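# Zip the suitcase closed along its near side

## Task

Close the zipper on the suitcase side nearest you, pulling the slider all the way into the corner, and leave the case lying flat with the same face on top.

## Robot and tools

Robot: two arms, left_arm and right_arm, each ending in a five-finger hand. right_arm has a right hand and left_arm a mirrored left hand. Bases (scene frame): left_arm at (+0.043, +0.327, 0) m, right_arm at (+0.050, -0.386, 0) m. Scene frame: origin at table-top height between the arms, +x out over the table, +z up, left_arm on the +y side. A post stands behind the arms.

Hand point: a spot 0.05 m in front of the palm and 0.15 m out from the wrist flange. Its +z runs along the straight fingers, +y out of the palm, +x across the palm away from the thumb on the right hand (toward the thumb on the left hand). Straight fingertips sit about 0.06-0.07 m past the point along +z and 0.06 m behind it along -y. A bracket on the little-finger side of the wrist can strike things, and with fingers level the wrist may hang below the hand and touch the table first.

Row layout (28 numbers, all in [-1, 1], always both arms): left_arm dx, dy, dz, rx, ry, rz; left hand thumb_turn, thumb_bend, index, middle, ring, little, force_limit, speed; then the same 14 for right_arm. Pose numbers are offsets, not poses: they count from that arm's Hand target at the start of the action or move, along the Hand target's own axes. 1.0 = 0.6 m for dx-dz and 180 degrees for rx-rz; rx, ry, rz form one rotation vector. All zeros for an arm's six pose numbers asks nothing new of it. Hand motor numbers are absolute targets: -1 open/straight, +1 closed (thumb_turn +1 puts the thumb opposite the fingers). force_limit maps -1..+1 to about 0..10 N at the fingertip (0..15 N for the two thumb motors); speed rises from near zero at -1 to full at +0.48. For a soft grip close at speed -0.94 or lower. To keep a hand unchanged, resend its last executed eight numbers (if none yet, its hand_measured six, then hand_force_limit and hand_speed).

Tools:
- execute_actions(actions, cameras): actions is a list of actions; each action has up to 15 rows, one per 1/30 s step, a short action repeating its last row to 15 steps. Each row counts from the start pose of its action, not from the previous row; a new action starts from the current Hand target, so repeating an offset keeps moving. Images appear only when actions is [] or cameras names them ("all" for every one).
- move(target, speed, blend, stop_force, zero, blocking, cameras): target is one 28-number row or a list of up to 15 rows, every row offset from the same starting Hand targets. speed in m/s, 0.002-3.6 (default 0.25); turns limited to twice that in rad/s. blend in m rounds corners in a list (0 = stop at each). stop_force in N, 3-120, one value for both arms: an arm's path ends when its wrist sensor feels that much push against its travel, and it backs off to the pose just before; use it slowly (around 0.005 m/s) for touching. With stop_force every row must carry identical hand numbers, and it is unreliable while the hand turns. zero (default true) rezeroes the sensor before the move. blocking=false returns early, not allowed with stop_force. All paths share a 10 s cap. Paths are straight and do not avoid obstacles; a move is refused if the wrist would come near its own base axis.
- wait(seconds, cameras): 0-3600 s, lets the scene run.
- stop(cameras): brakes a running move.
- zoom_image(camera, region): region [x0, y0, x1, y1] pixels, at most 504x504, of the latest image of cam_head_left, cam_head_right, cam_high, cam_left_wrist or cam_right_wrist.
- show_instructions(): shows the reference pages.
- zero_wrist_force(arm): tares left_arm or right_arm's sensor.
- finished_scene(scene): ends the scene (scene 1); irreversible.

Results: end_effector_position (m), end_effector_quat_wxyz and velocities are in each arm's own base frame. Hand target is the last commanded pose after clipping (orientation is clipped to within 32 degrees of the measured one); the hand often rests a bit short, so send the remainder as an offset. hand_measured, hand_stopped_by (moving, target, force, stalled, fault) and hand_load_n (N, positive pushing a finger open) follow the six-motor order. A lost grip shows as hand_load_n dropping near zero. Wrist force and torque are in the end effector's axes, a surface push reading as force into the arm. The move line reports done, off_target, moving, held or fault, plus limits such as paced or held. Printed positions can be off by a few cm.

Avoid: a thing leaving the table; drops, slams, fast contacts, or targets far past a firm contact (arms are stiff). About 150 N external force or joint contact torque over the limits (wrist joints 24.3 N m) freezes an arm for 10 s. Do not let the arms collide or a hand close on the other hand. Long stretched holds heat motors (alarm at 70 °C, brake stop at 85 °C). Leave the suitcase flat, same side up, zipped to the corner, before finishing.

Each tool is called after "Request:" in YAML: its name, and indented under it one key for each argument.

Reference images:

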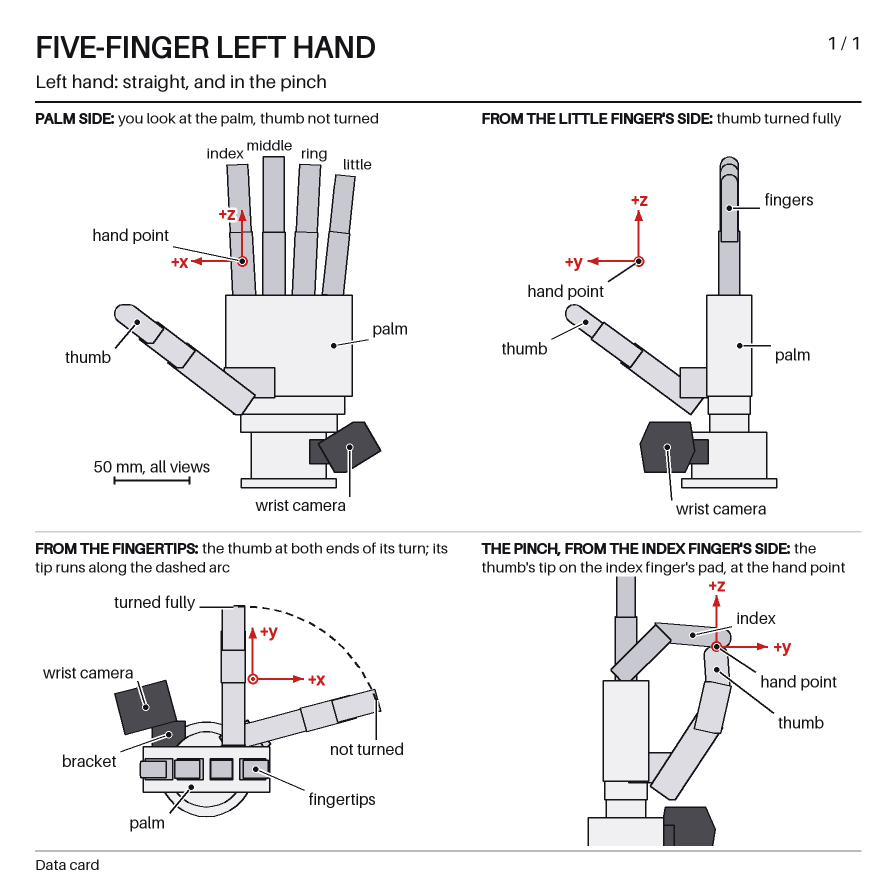

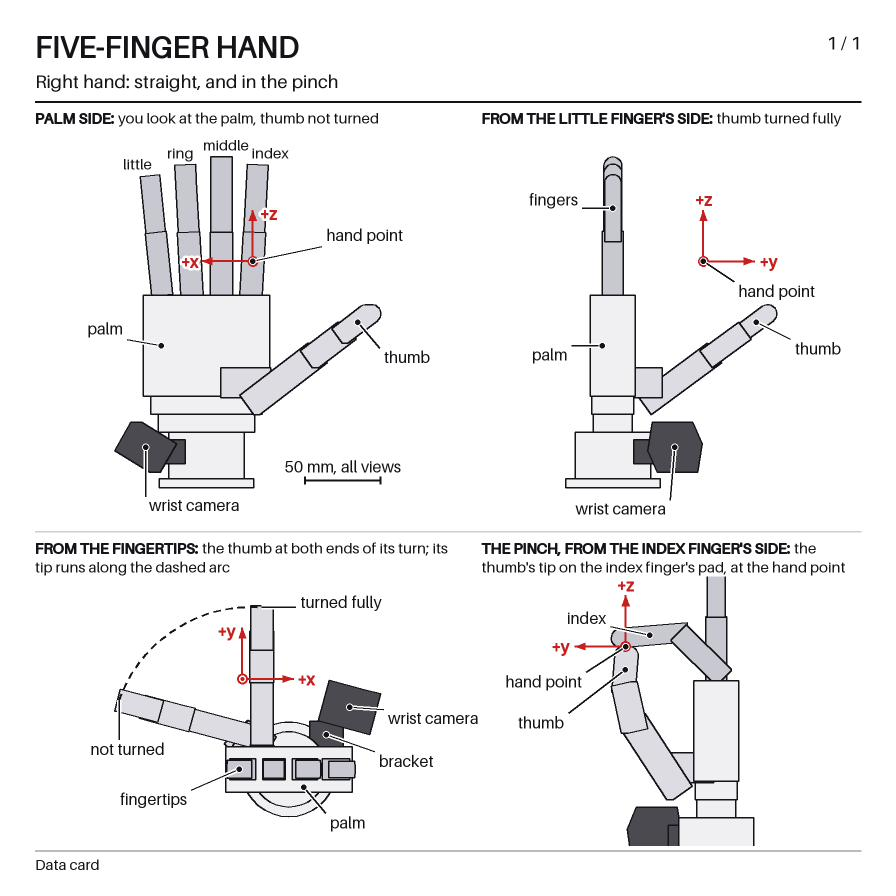

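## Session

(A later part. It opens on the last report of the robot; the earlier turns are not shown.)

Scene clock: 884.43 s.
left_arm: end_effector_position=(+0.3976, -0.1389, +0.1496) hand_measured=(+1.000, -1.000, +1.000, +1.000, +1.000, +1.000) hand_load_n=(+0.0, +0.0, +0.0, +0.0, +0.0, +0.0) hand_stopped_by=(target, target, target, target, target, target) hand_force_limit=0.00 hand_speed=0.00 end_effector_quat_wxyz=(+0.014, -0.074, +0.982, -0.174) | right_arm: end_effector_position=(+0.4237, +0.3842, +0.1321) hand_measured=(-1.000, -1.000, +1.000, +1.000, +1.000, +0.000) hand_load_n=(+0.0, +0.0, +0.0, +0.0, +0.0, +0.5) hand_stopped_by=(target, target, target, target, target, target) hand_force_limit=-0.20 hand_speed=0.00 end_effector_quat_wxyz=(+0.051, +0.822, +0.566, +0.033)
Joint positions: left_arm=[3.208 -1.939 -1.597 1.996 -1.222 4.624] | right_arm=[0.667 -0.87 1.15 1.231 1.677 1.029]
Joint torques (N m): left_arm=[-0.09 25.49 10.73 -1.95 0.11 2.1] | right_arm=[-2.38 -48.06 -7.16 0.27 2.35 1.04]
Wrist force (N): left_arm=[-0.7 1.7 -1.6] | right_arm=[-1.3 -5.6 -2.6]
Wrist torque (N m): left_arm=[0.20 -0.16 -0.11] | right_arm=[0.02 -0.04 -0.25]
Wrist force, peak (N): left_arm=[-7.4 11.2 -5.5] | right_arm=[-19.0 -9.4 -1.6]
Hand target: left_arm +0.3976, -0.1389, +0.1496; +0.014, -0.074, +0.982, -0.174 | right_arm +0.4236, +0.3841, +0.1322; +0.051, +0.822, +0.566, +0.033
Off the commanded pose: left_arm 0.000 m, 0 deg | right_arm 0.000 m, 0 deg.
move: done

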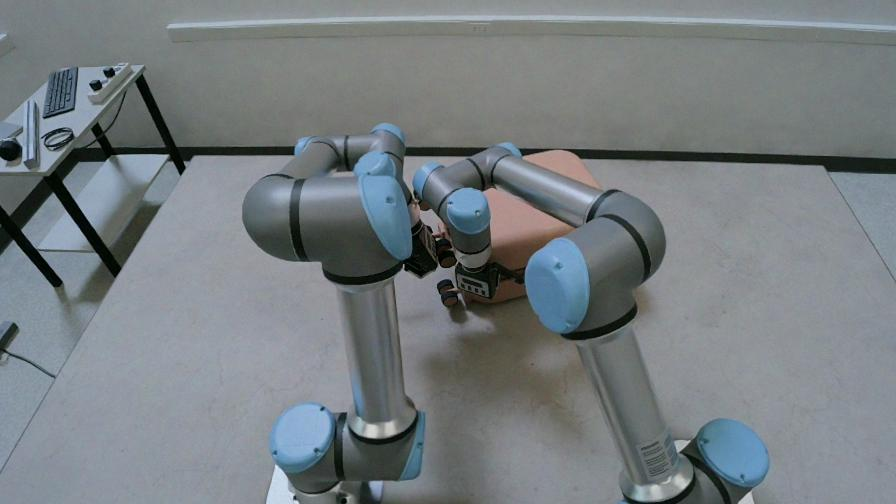

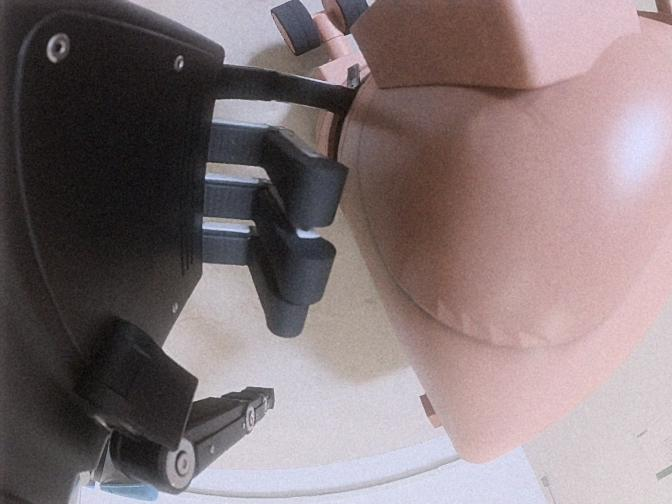

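Request:
move:
  target:
    - [0,0,0,0,0,0,1,-1,1,1,1,1,0,0,-0.006,-0.01,-0.0012,0,0,0,-1,-1,1,1,1,0,-0.2,0]
    - [0,0,0,0,0,0,1,-1,1,1,1,1,0,0,-0.02,-0.06,-0.0074,0,0,0,-1,-1,1,1,1,0,-0.2,0]
  speed: 0.15
  blend: 0.003
  cameras: ["cam_head_left","cam_head_right","cam_right_wrist"]

Request:
zoom_image:
  camera: "cam_right_wrist"
  region: [340, 20, 460, 140]

Request:
zoom_image:
  camera: "cam_head_left"
  region: [450, 245, 500, 295]

Scene clock: 885.63 s.
left_arm: end_effector_position=(+0.3976, -0.1389, +0.1496) hand_measured=(+1.000, -1.000, +1.000, +1.000, +1.000, +1.000) hand_load_n=(+0.0, +0.0, +0.0, +0.0, +0.0, +0.0) hand_stopped_by=(target, target, target, target, target, target) hand_force_limit=0.00 hand_speed=0.00 end_effector_quat_wxyz=(+0.014, -0.074, +0.982, -0.174) | right_arm: end_effector_position=(+0.4236, +0.3841, +0.1322) hand_measured=(-1.000, -1.000, +1.000, +1.000, +1.000, +0.000) hand_load_n=(+0.0, +0.0, +0.0, +0.0, +0.0, +0.5) hand_stopped_by=(target, target, target, target, target, target) hand_force_limit=-0.20 hand_speed=0.00 end_effector_quat_wxyz=(+0.051, +0.822, +0.566, +0.033)
Joint positions: left_arm=[3.208 -1.939 -1.597 1.996 -1.222 4.624] | right_arm=[0.667 -0.871 1.151 1.231 1.677 1.029]
Joint torques (N m): left_arm=[2.99 26.45 8.33 -1.28 -1.3 2.07] | right_arm=[-9.32 -49.56 -6.83 0.69 3.29 -0.86]
Wrist force (N): left_arm=[-0.8 2.0 -1.7] | right_arm=[-0.6 -5.7 -2.5]
Wrist torque (N m): left_arm=[0.26 -0.13 -0.13] | right_arm=[-0.05 -0.07 -0.24]
Wrist force, peak (N): left_arm=[-0.8 2.1 -2.0] | right_arm=[-0.8 -5.9 -2.8]
Hand target: left_arm +0.3976, -0.1389, +0.1496; +0.014, -0.074, +0.982, -0.174 | right_arm +0.4236, +0.3841, +0.1322; +0.051, +0.822, +0.566, +0.033 (not the last commanded pose)
Off the commanded pose: left_arm 0.000 m, 0 deg | right_arm 0.038 m, 0 deg.
move: held (right_arm; a check stopped the path); path passed 1 of 2 targets; a check withheld steps on the way to target 1, so it may have been missed; limits=held
pose unreachable (right arm): on one or more control steps of this call, first in action 0 (counted from 0), this arm could not follow its commanded pose, so it was not sent that pose on those steps. It may still have moved: this result reports where it is.
cause: moving toward the commanded pose would bring a part of the arm too close to another arm (a part of this arm just beyond joint 4 (wrist 1) and a part of the left arm just beyond its joint 6 (wrist 3), where that arm would come to rest).

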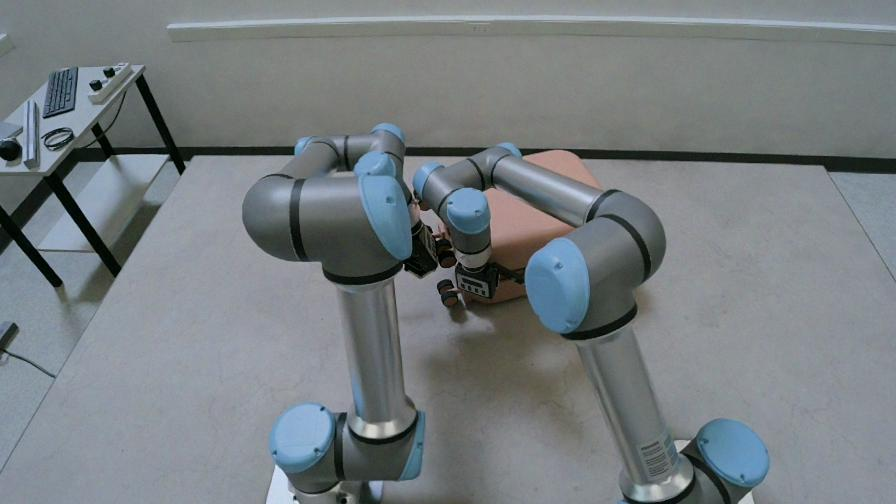

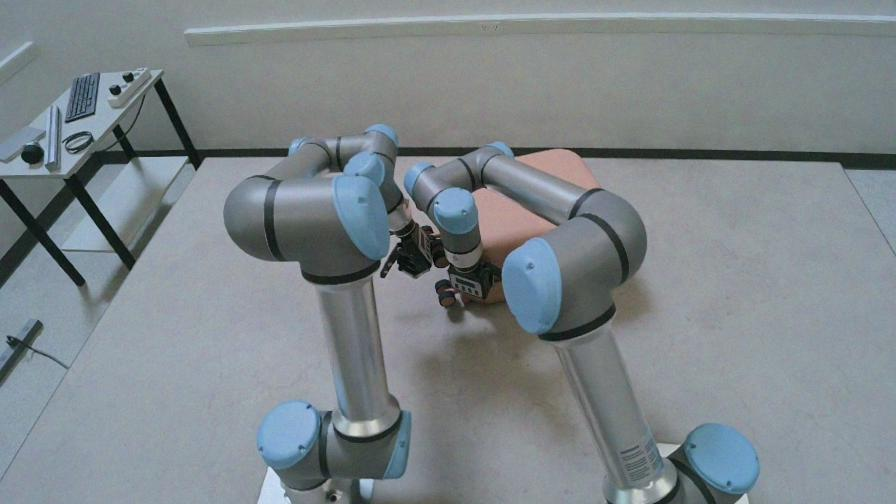

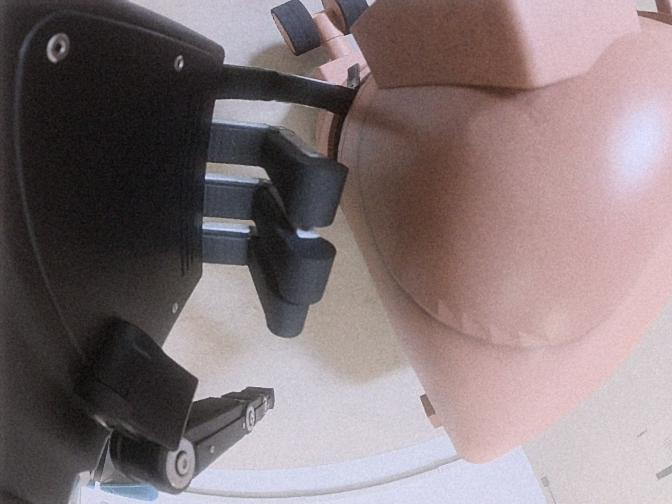

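Scaled by 4.200 from the camera's image (finer frame: 960x720).

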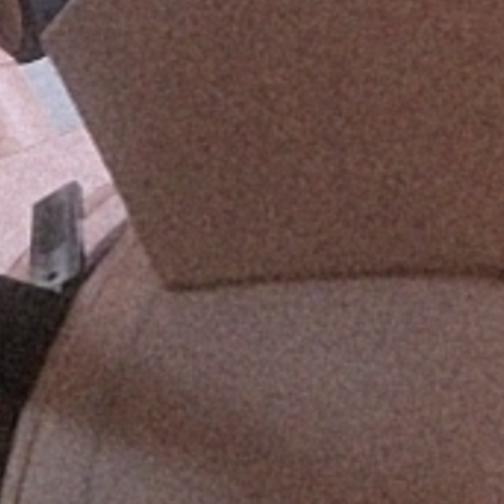

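Scaled by 10.080 from the camera's image (finer frame: 1280x720).

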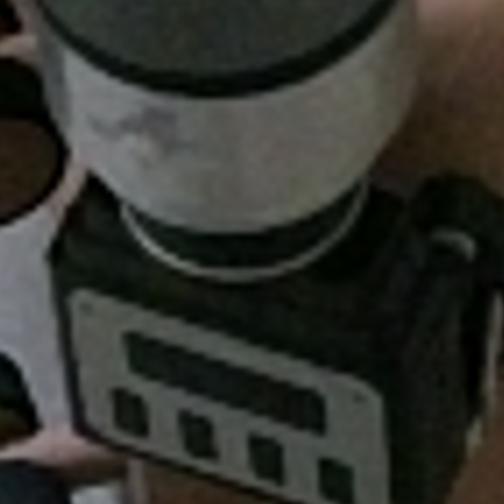

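Request:
move:
  target: [0,0,0,0,0,0,1,-1,1,1,1,1,0,0,-0.06,-0.03,-0.0037,0,0,0,-1,-1,1,1,1,0,-0.2,0]
  speed: 0.15
  cameras: ["cam_head_left","cam_head_right","cam_right_wrist"]

Request:
zoom_image:
  camera: "cam_right_wrist"
  region: [340, 0, 460, 120]

Request:
zoom_image:
  camera: "cam_head_left"
  region: [450, 245, 500, 295]

Scene clock: 887.37 s.
left_arm: end_effector_position=(+0.3976, -0.1389, +0.1496) hand_measured=(+1.000, -1.000, +1.000, +1.000, +1.000, +1.000) hand_load_n=(+0.0, -0.5, +0.0, +0.0, +0.0, +0.0) hand_stopped_by=(target, target, target, target, target, target) hand_force_limit=0.00 hand_speed=0.00 end_effector_quat_wxyz=(+0.014, -0.074, +0.982, -0.174) | right_arm: end_effector_position=(+0.3940, +0.3570, +0.1323) hand_measured=(-1.000, -1.000, +1.000, +1.000, +1.000, +0.000) hand_load_n=(+0.0, +0.0, +0.0, +0.0, +0.5, +0.0) hand_stopped_by=(target, target, target, target, target, target) hand_force_limit=-0.20 hand_speed=0.00 end_effector_quat_wxyz=(+0.051, +0.822, +0.566, +0.033)
Joint positions: left_arm=[3.208 -1.939 -1.597 1.996 -1.222 4.624] | right_arm=[0.661 -0.968 1.314 1.163 1.677 1.023]
Joint torques (N m): left_arm=[6.12 28.44 5.17 -1.36 -1.33 1.99] | right_arm=[7.02 -42.53 -6.8 2.61 -2.56 1.68]
Wrist force (N): left_arm=[-0.5 1.9 -1.7] | right_arm=[0.2 0.3 -1.2]
Wrist torque (N m): left_arm=[0.25 -0.18 -0.10] | right_arm=[0.17 0.01 0.16]
Wrist force, peak (N): left_arm=[-0.7 2.3 -1.9] | right_arm=[-0.7 -5.9 -2.7]
Hand target: left_arm +0.3976, -0.1389, +0.1496; +0.014, -0.074, +0.982, -0.174 | right_arm +0.3938, +0.3570, +0.1323; +0.051, +0.822, +0.566, +0.033
Off the commanded pose: left_arm 0.000 m, 0 deg | right_arm 0.000 m, 0 deg.
move: done

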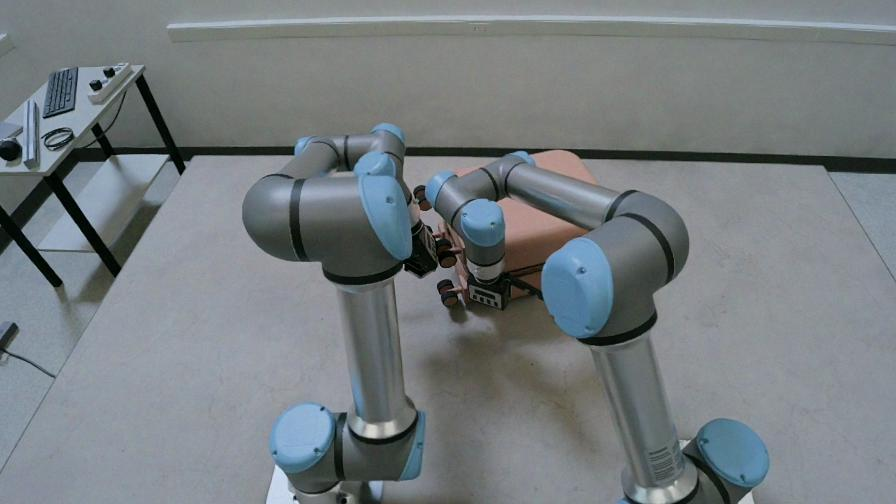

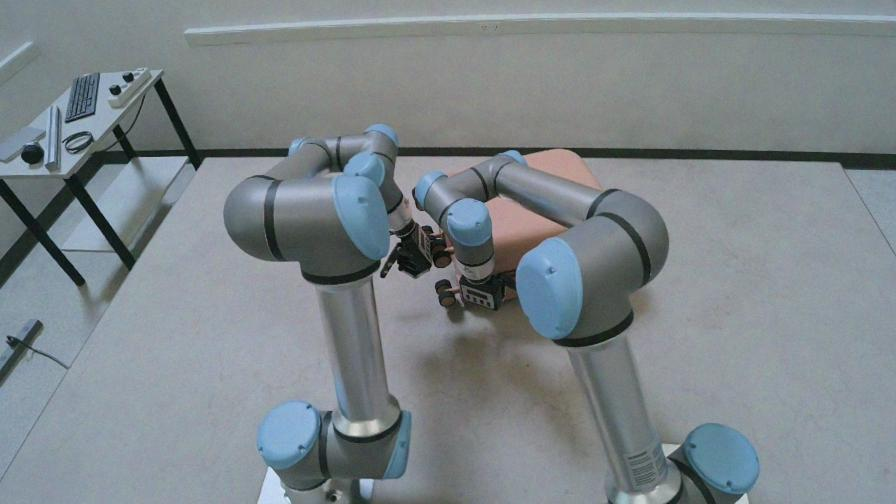

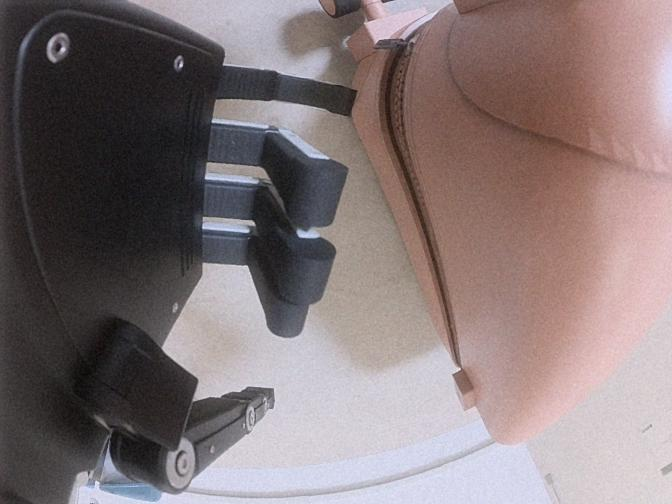

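Scaled by 4.200 from the camera's image (finer frame: 960x720).

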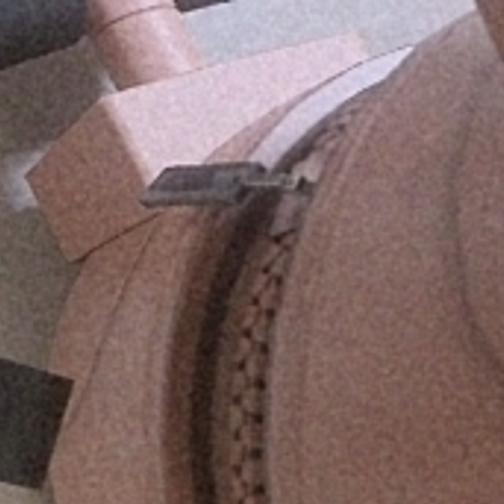

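Scaled by 10.080 from the camera's image (finer frame: 1280x720).

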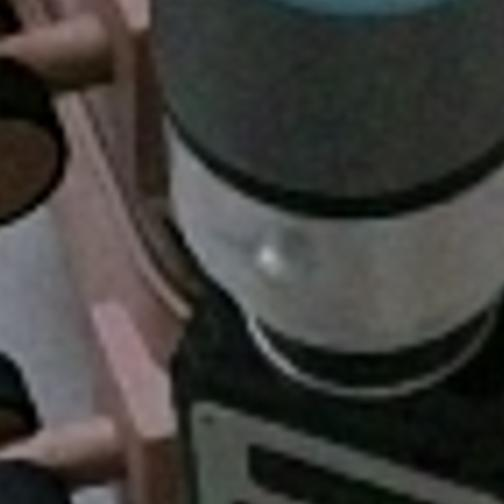

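Request:
zoom_image:
  camera: "cam_right_wrist"
  region: [380, 0, 450, 70]

Request:
zoom_image:
  camera: "cam_head_left"
  region: [455, 245, 475, 285]

Scaled by 7.200 from the camera's image (finer frame: 960x720).

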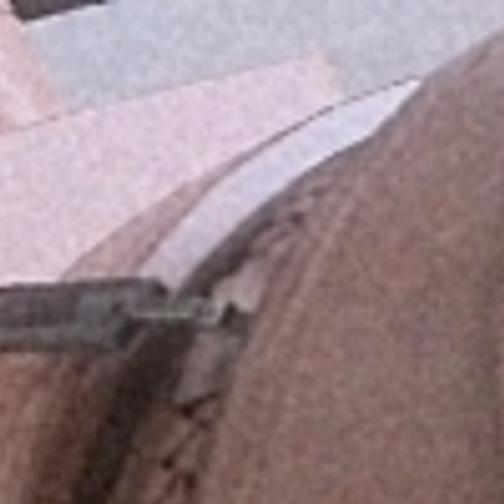

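Scaled by 12.600 from the camera's image (finer frame: 1280x720).

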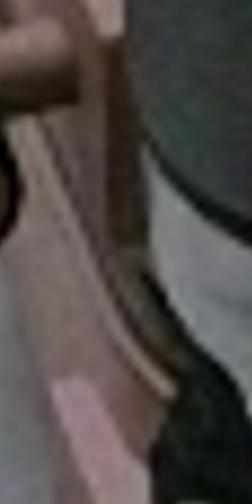

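Request:
move:
  target:
    - [0,0,0,0,0,0,1,-1,1,1,1,1,0,0,0.05,0.0195,0.0024,0,0,0,-1,-1,1,1,1,0,-0.2,0]
    - [0,0,0,0,0,0,1,-1,1,1,1,1,0,0,0.05,0.0278,0.0034,0,0,0,-1,-1,1,1,1,0,-0.2,0]
    - [0,0,0,0,0,0,1,-1,1,1,1,1,0,0,0.0658,0.0349,0.0043,0,0,0,-1,-1,1,1,1,0,-0.2,0]
  speed: [0.12, 0.025, 0.02]
  blend: [0.002, 0.001, 0]
  cameras: ["cam_head_left","cam_right_wrist"]

Request:
zoom_image:
  camera: "cam_right_wrist"
  region: [320, 20, 440, 140]

Scene clock: 891.70 s.
left_arm: end_effector_position=(+0.3976, -0.1389, +0.1496) hand_measured=(+1.000, -1.000, +1.000, +1.000, +1.000, +1.000) hand_load_n=(+0.0, -0.5, +0.0, +0.0, +0.0, +0.0) hand_stopped_by=(target, target, target, target, target, target) hand_force_limit=0.00 hand_speed=0.00 end_effector_quat_wxyz=(+0.014, -0.074, +0.982, -0.174) | right_arm: end_effector_position=(+0.4081, +0.3729, +0.1322) hand_measured=(-1.000, -1.000, +1.000, +1.000, +1.000, +0.000) hand_load_n=(+0.0, +0.0, +0.0, +0.0, +0.0, +0.0) hand_stopped_by=(target, target, target, target, target, target) hand_force_limit=-0.20 hand_speed=0.00 end_effector_quat_wxyz=(+0.051, +0.822, +0.566, +0.034)
Joint positions: left_arm=[3.208 -1.939 -1.597 1.996 -1.222 4.624] | right_arm=[0.668 -0.918 1.231 1.196 1.677 1.029]
Joint torques (N m): left_arm=[6.18 31.91 2.79 -1.31 -1.29 1.94] | right_arm=[-8.16 -31.42 -27.06 4.2 -0.04 -0.98]
Wrist force (N): left_arm=[-0.5 1.8 -1.8] | right_arm=[0.1 -0.3 -0.8]
Wrist torque (N m): left_arm=[0.24 -0.18 -0.11] | right_arm=[0.05 0.02 0.09]
Wrist force, peak (N): left_arm=[-0.8 2.2 -2.0] | right_arm=[2.3 0.7 -0.6]
Hand target: left_arm +0.3976, -0.1389, +0.1496; +0.014, -0.074, +0.982, -0.174 | right_arm +0.4082, +0.3729, +0.1322; +0.051, +0.822, +0.566, +0.034 (not the last commanded pose)
Off the commanded pose: left_arm 0.000 m, 0 deg | right_arm 0.024 m, 0 deg.
move: held (right_arm; a check stopped the path); path passed 0 of 3 targets; limits=held
pose unreachable (right arm): on one or more control steps of this call, first in action 0 (counted from 0), this arm could not follow its commanded pose, so it was not sent that pose on those steps. It may still have moved: this result reports where it is.
cause: moving toward the commanded pose would bring a part of the arm too close to another arm (a part of this arm just beyond joint 4 (wrist 1) and a part of the left arm just beyond its joint 6 (wrist 3), at the place that arm is still heading or pushing toward).

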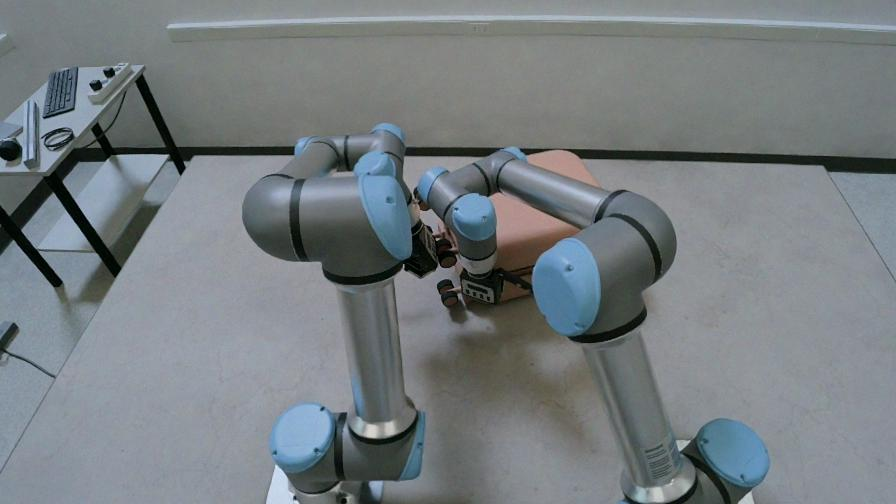

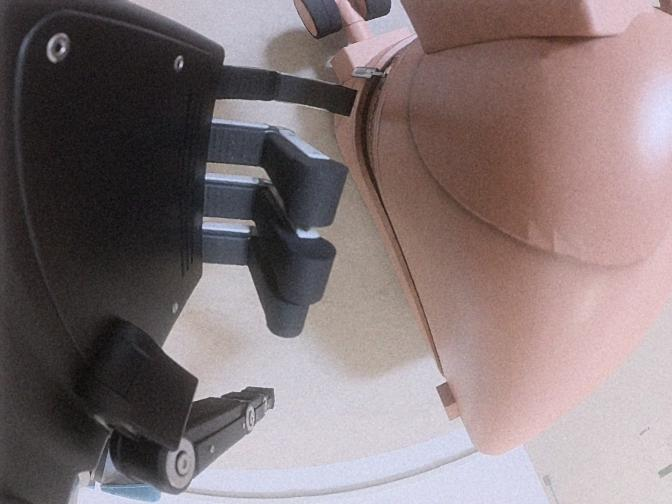

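Scaled by 4.200 from the camera's image (finer frame: 960x720).

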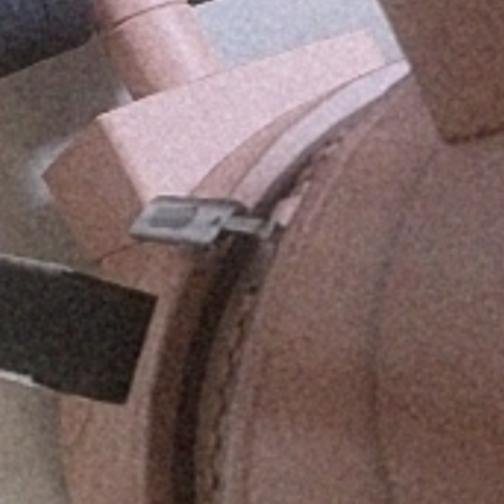

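Request:
move:
  target:
    - [0,0,0,0,0,0,1,-1,1,1,1,1,0,0,0.0168,0.0154,0.0019,0,0,0,-1,-1,1,1,1,0,-0.2,0]
    - [0,0,0,0,0,0,1,-1,1,1,1,1,0,0,0.0327,0.0225,0.0028,0,0,0,-1,-1,1,1,1,0,-0.2,0]
  speed: [0.035, 0.02]
  blend: [0.001, 0]
  cameras: ["cam_head_left","cam_right_wrist"]

Request:
zoom_image:
  camera: "cam_right_wrist"
  region: [320, 20, 440, 140]

Scene clock: 893.73 s.
left_arm: end_effector_position=(+0.3976, -0.1389, +0.1496) hand_measured=(+1.000, -1.000, +1.000, +1.000, +1.000, +1.000) hand_load_n=(+0.0, +0.0, +0.0, +0.0, +0.0, +0.0) hand_stopped_by=(target, target, target, target, target, target) hand_force_limit=0.00 hand_speed=0.00 end_effector_quat_wxyz=(+0.014, -0.074, +0.982, -0.174) | right_arm: end_effector_position=(+0.4279, +0.3864, +0.1321) hand_measured=(-1.000, -1.000, +1.000, +1.000, +1.000, +0.000) hand_load_n=(+0.0, +0.0, +0.0, +0.0, +0.5, +0.5) hand_stopped_by=(target, target, target, target, target, target) hand_force_limit=-0.20 hand_speed=0.00 end_effector_quat_wxyz=(+0.051, +0.822, +0.566, +0.034)
Joint positions: left_arm=[3.208 -1.939 -1.597 1.996 -1.222 4.624] | right_arm=[0.665 -0.86 1.132 1.237 1.676 1.026]
Joint torques (N m): left_arm=[5.97 34.42 2.91 -1.31 -1.24 1.95] | right_arm=[2.46 -49.74 -7.53 0.47 3.4 1.52]
Wrist force (N): left_arm=[0.3 1.1 -1.2] | right_arm=[-1.1 -5.8 -2.5]
Wrist torque (N m): left_arm=[0.18 -0.16 -0.01] | right_arm=[-0.06 0.02 -0.27]
Wrist force, peak (N): left_arm=[-0.8 2.3 -1.9] | right_arm=[-5.5 -11.6 -3.9]
Hand target: left_arm +0.3976, -0.1389, +0.1496; +0.014, -0.074, +0.982, -0.174 | right_arm +0.4279, +0.3863, +0.1321; +0.051, +0.822, +0.566, +0.034
Off the commanded pose: left_arm 0.000 m, 0 deg | right_arm 0.000 m, 0 deg.
move: done

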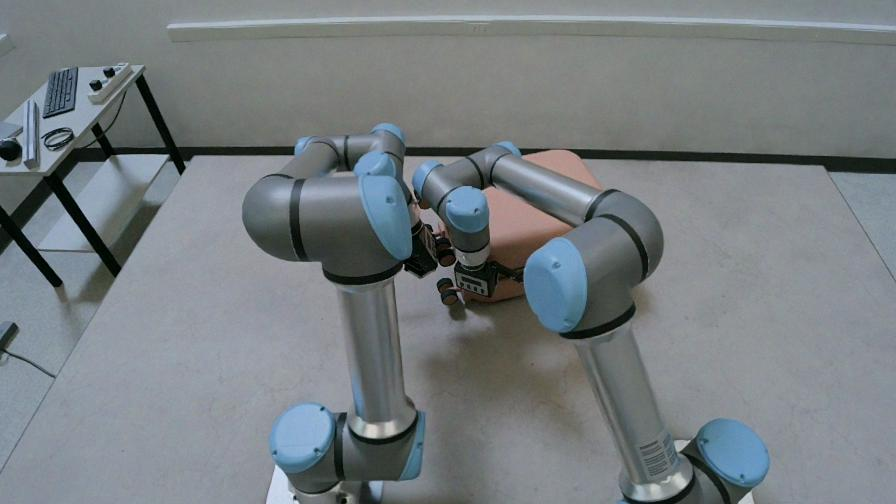

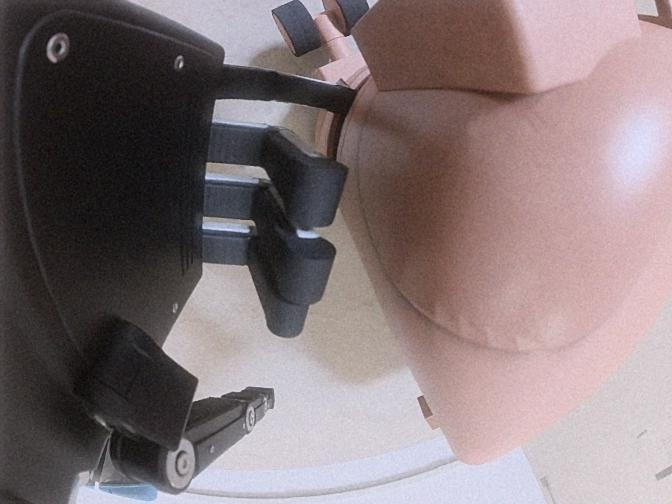

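Scaled by 4.200 from the camera's image (finer frame: 960x720).

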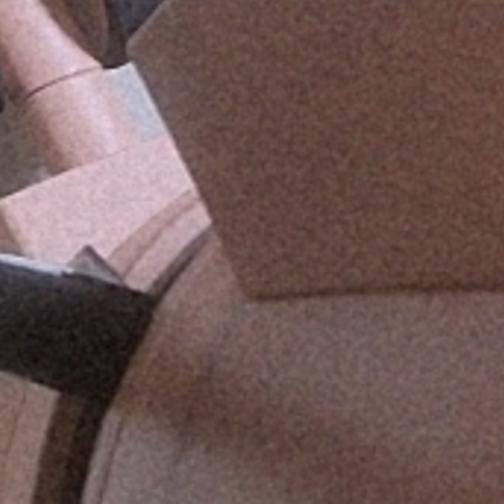

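Request:
move:
  target:
    - [0,0,0,0,0,0,1,-1,1,1,1,1,0,0,-0.0083,-0.0099,-0.0012,0,0,0,-1,-1,1,1,1,0,-0.2,0]
    - [0,0,0,0,0,0,1,-1,1,1,1,1,0,0,-0.02,-0.0099,-0.0012,0,0,0,-1,-1,1,1,1,0,-0.2,0]
    - [0,0,0,0,0,0,1,-1,1,1,1,1,0,0,-0.02,-0.0055,-0.0007,0,0,0,-1,-1,1,1,1,0,-0.2,0]
    - [0,0,0,0,0,0,1,-1,1,1,1,1,0,0,0.0033,0.003,0.0004,0,0,0,-1,-1,1,1,1,0,-0.2,0]
  speed: [0.06, 0.06, 0.03, 0.02]
  blend: [0.002, 0.001, 0.0003, 0]
  cameras: ["cam_head_left","cam_right_wrist"]

Request:
zoom_image:
  camera: "cam_right_wrist"
  region: [320, 20, 440, 140]

Scene clock: 895.80 s.
left_arm: end_effector_position=(+0.3976, -0.1389, +0.1496) hand_measured=(+1.000, -1.000, +1.000, +1.000, +1.000, +1.000) hand_load_n=(+0.0, +0.0, +0.0, +0.0, +0.0, +0.0) hand_stopped_by=(target, target, target, target, target, target) hand_force_limit=0.00 hand_speed=0.00 end_effector_quat_wxyz=(+0.014, -0.074, +0.982, -0.174) | right_arm: end_effector_position=(+0.4275, +0.3862, +0.1321) hand_measured=(-1.000, -1.000, +1.000, +1.000, +1.000, +0.000) hand_load_n=(+0.0, +0.0, +0.0, +0.5, +0.0, +0.5) hand_stopped_by=(target, target, target, target, target, target) hand_force_limit=-0.20 hand_speed=0.00 end_effector_quat_wxyz=(+0.051, +0.822, +0.566, +0.034)
Joint positions: left_arm=[3.208 -1.939 -1.597 1.996 -1.222 4.624] | right_arm=[0.665 -0.861 1.134 1.236 1.677 1.026]
Joint torques (N m): left_arm=[5.66 36.38 6.36 -1.38 -1.21 1.92] | right_arm=[-8.78 -32.86 -25.24 2.88 0.6 -1.34]
Wrist force (N): left_arm=[0.3 1.0 -1.4] | right_arm=[-1.2 -3.3 -1.7]
Wrist torque (N m): left_arm=[0.18 -0.17 0.00] | right_arm=[-0.10 0.11 -0.14]
Wrist force, peak (N): left_arm=[0.2 1.3 -1.4] | right_arm=[-1.1 -6.0 -2.7]
Hand target: left_arm +0.3976, -0.1389, +0.1496; +0.014, -0.074, +0.982, -0.174 | right_arm +0.4275, +0.3862, +0.1321; +0.051, +0.822, +0.566, +0.034 (not the last commanded pose)
Off the commanded pose: left_arm 0.000 m, 0 deg | right_arm 0.003 m, 0 deg.
move: held (right_arm; a check stopped the path); path passed 0 of 4 targets; limits=held
pose unreachable (right arm): on one or more control steps of this call, first in action 0 (counted from 0), this arm could not follow its commanded pose, so it was not sent that pose on those steps. It may still have moved: this result reports where it is.
cause: moving toward the commanded pose would bring a part of the arm too close to another arm (a part of this arm just beyond joint 4 (wrist 1) and a part of the left arm just beyond its joint 6 (wrist 3), at the place that arm is still heading or pushing toward).

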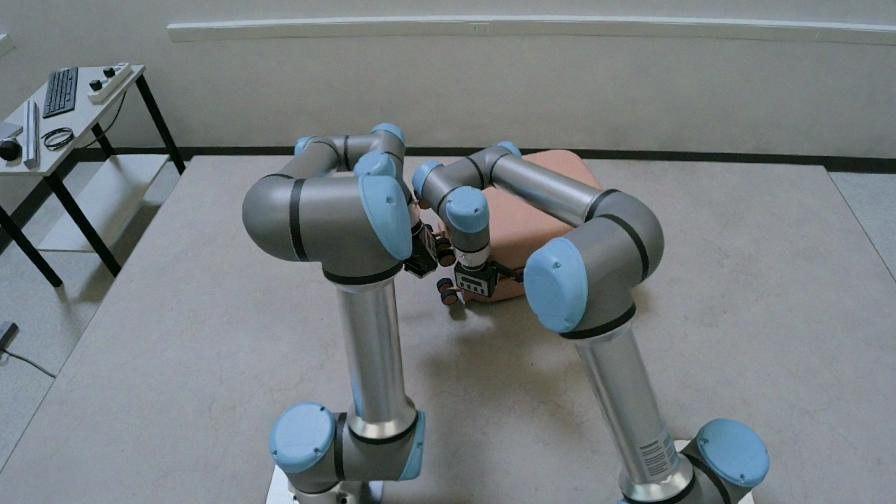

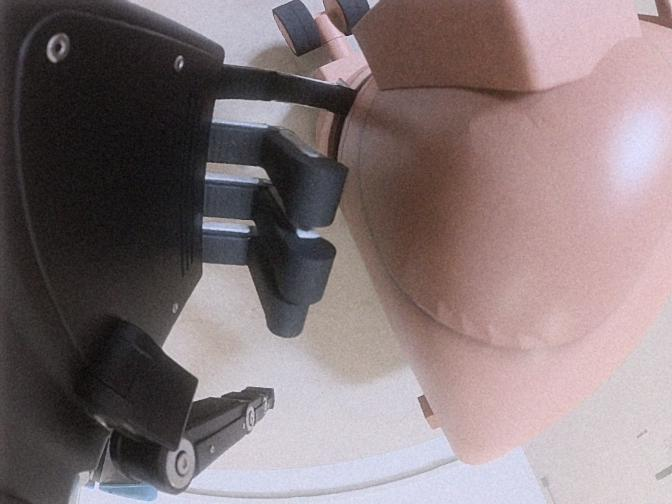

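Scaled by 4.200 from the camera's image (finer frame: 960x720).

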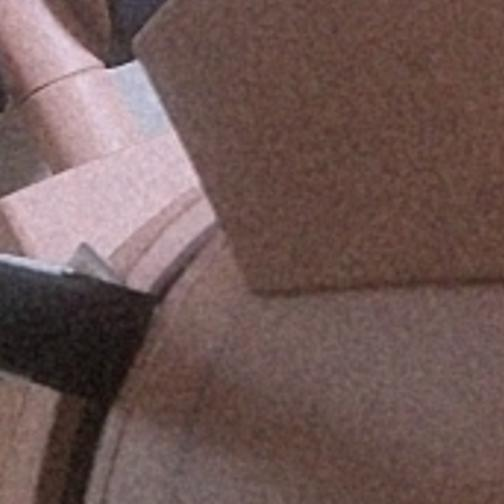

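Request:
move:
  target: [0,0.1,-0.036,0,0,0,1,-1,1,1,1,1,0,0,-0.06,-0.03,-0.0037,0,0,0,-1,-1,1,1,1,0,-0.2,0]
  speed: 0.2
  cameras: ["cam_head_left","cam_right_wrist","cam_left_wrist","cam_high"]

Request:
zoom_image:
  camera: "cam_right_wrist"
  region: [340, 0, 460, 120]

Request:
zoom_image:
  camera: "cam_head_left"
  region: [440, 235, 500, 295]

Scene clock: 898.13 s.
left_arm: end_effector_position=(+0.3880, -0.0759, +0.1494) hand_measured=(+1.000, -1.000, +1.000, +1.000, +1.000, +1.000) hand_load_n=(+0.5, +0.0, +0.0, +0.0, +0.0, +0.0) hand_stopped_by=(target, target, target, target, target, target) hand_force_limit=0.00 hand_speed=0.00 end_effector_quat_wxyz=(+0.014, -0.074, +0.982, -0.174) | right_arm: end_effector_position=(+0.3978, +0.3590, +0.1322) hand_measured=(-1.000, -1.000, +1.000, +1.000, +1.000, +0.000) hand_load_n=(+0.0, +0.0, +0.0, +0.0, +0.0, +0.0) hand_stopped_by=(target, target, target, target, target, target) hand_force_limit=-0.20 hand_speed=0.00 end_effector_quat_wxyz=(+0.051, +0.822, +0.566, +0.034)
Joint positions: left_arm=[3.366 -1.898 -1.67 1.972 -1.222 4.791] | right_arm=[0.659 -0.959 1.3 1.168 1.676 1.02]
Joint torques (N m): left_arm=[7.79 15.05 29.7 -0.89 2.55 1.82] | right_arm=[5.57 -41.53 -10.18 2.87 -2.35 1.48]
Wrist force (N): left_arm=[0.4 0.6 -1.0] | right_arm=[0.1 -0.3 -0.9]
Wrist torque (N m): left_arm=[0.15 -0.13 0.01] | right_arm=[0.07 0.01 0.14]
Wrist force, peak (N): left_arm=[0.4 2.2 -1.8] | right_arm=[-1.6 -3.5 -1.8]
Hand target: left_arm +0.3880, -0.0758, +0.1494; +0.014, -0.074, +0.982, -0.174 | right_arm +0.3977, +0.3590, +0.1322; +0.051, +0.822, +0.566, +0.034
Off the commanded pose: left_arm 0.000 m, 0 deg | right_arm 0.000 m, 0 deg.
move: done
Images, in order (width x height): cam_head_left 896x504, cam_high 896x504, cam_left_wrist 672x504, cam_right_wrist 672x504.

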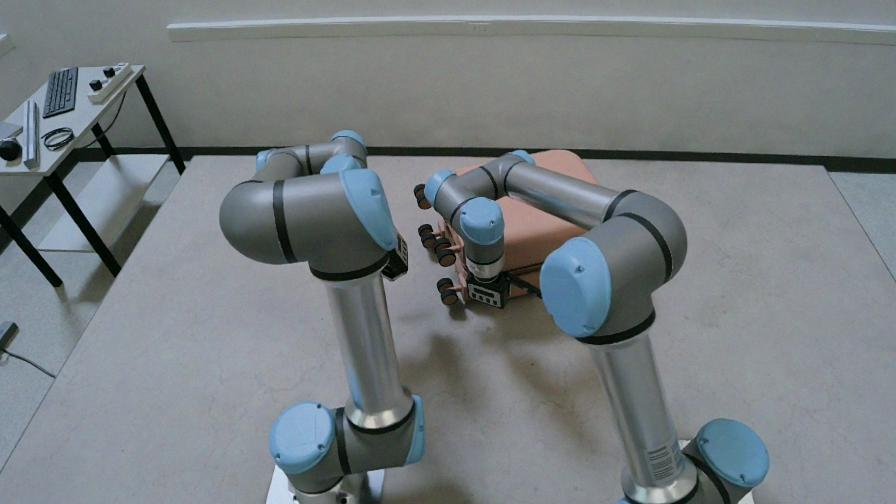

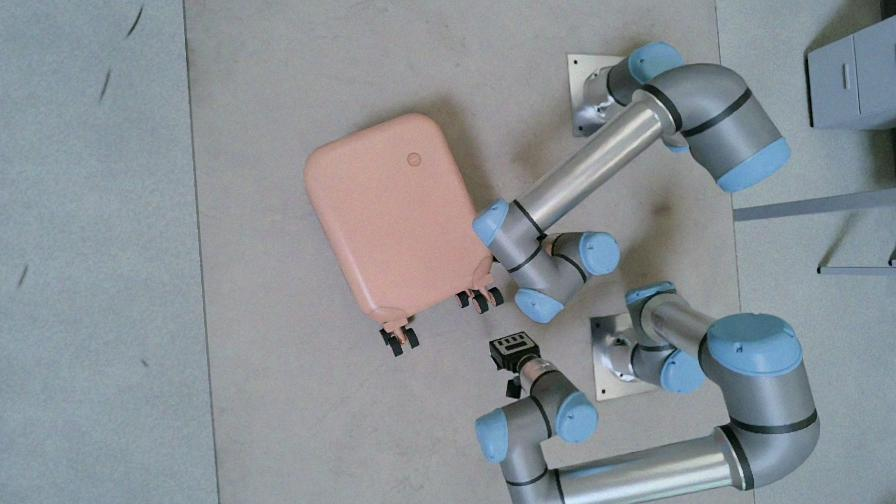

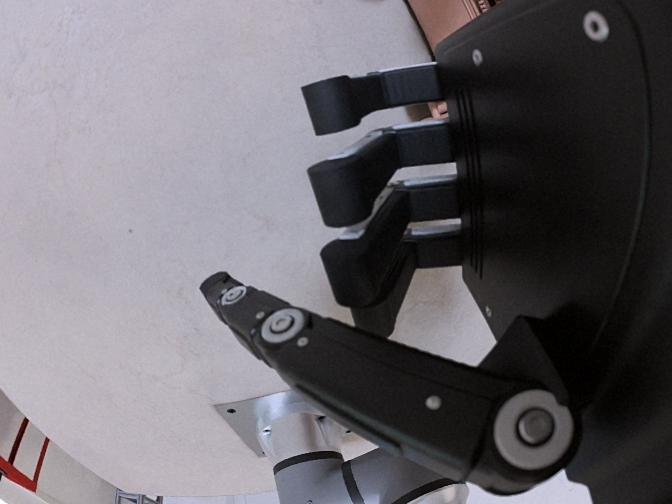

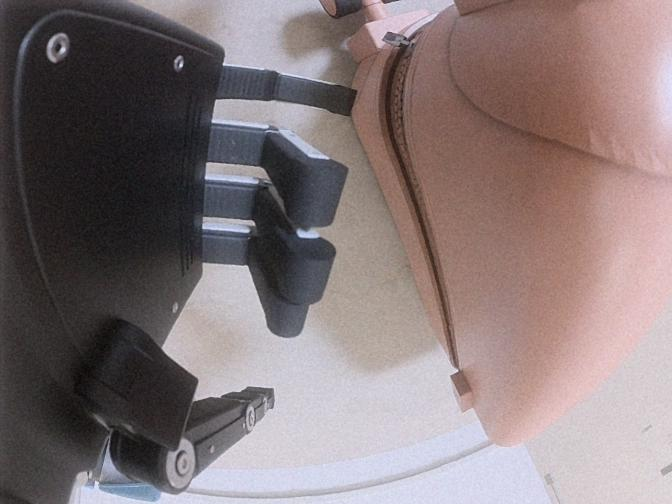

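Scaled by 4.200 from the camera's image (finer frame: 960x720).

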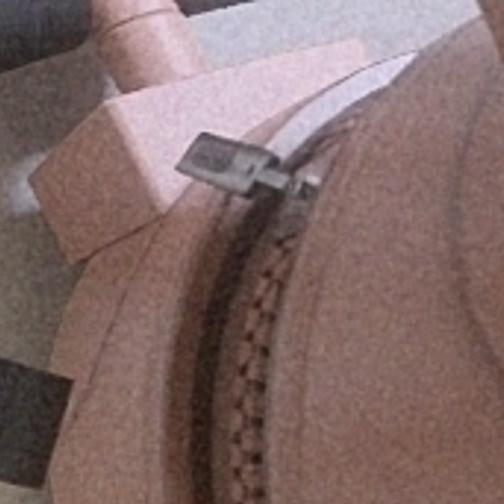

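Scaled by 8.400 from the camera's image (finer frame: 1280x720).

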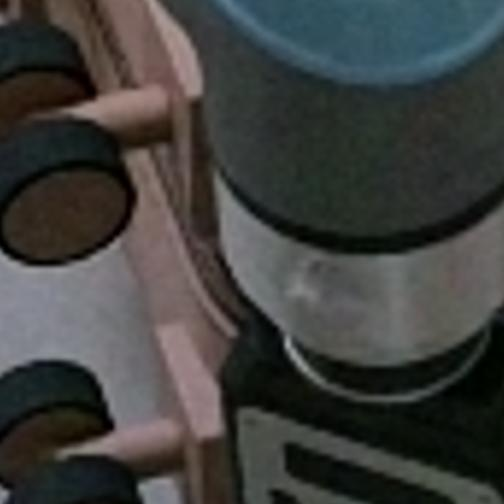

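Request:
zoom_image:
  camera: "cam_left_wrist"
  region: [400, 0, 520, 120]

Request:
zoom_image:
  camera: "cam_right_wrist"
  region: [390, 10, 440, 60]

Request:
zoom_image:
  camera: "cam_head_left"
  region: [435, 225, 475, 265]

Scaled by 4.200 from the camera's image (finer frame: 960x720).

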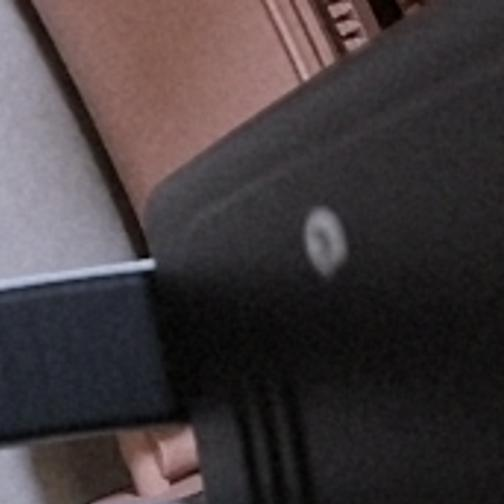

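Scaled by 10.080 from the camera's image (finer frame: 960x720).

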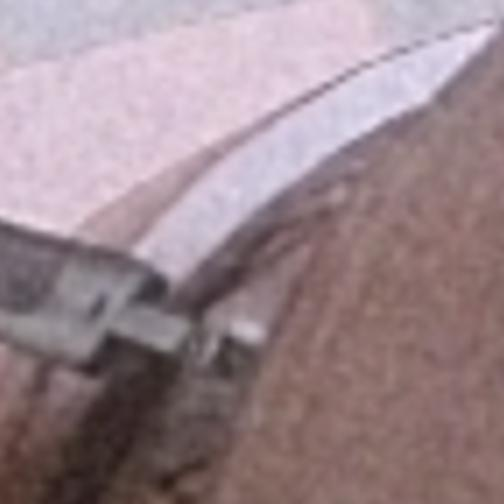

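Scaled by 12.600 from the camera's image (finer frame: 1280x720).

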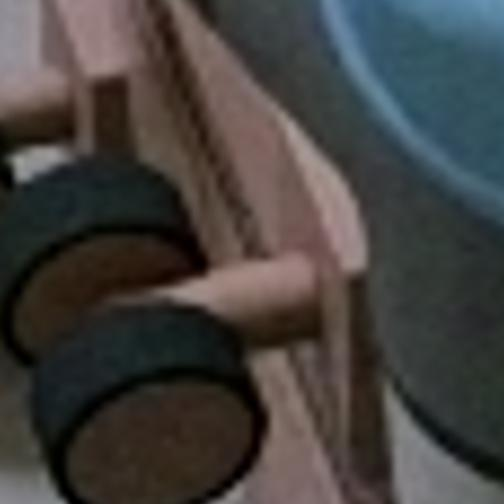

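Request:
finished_scene:

The scene is finished: the task was done.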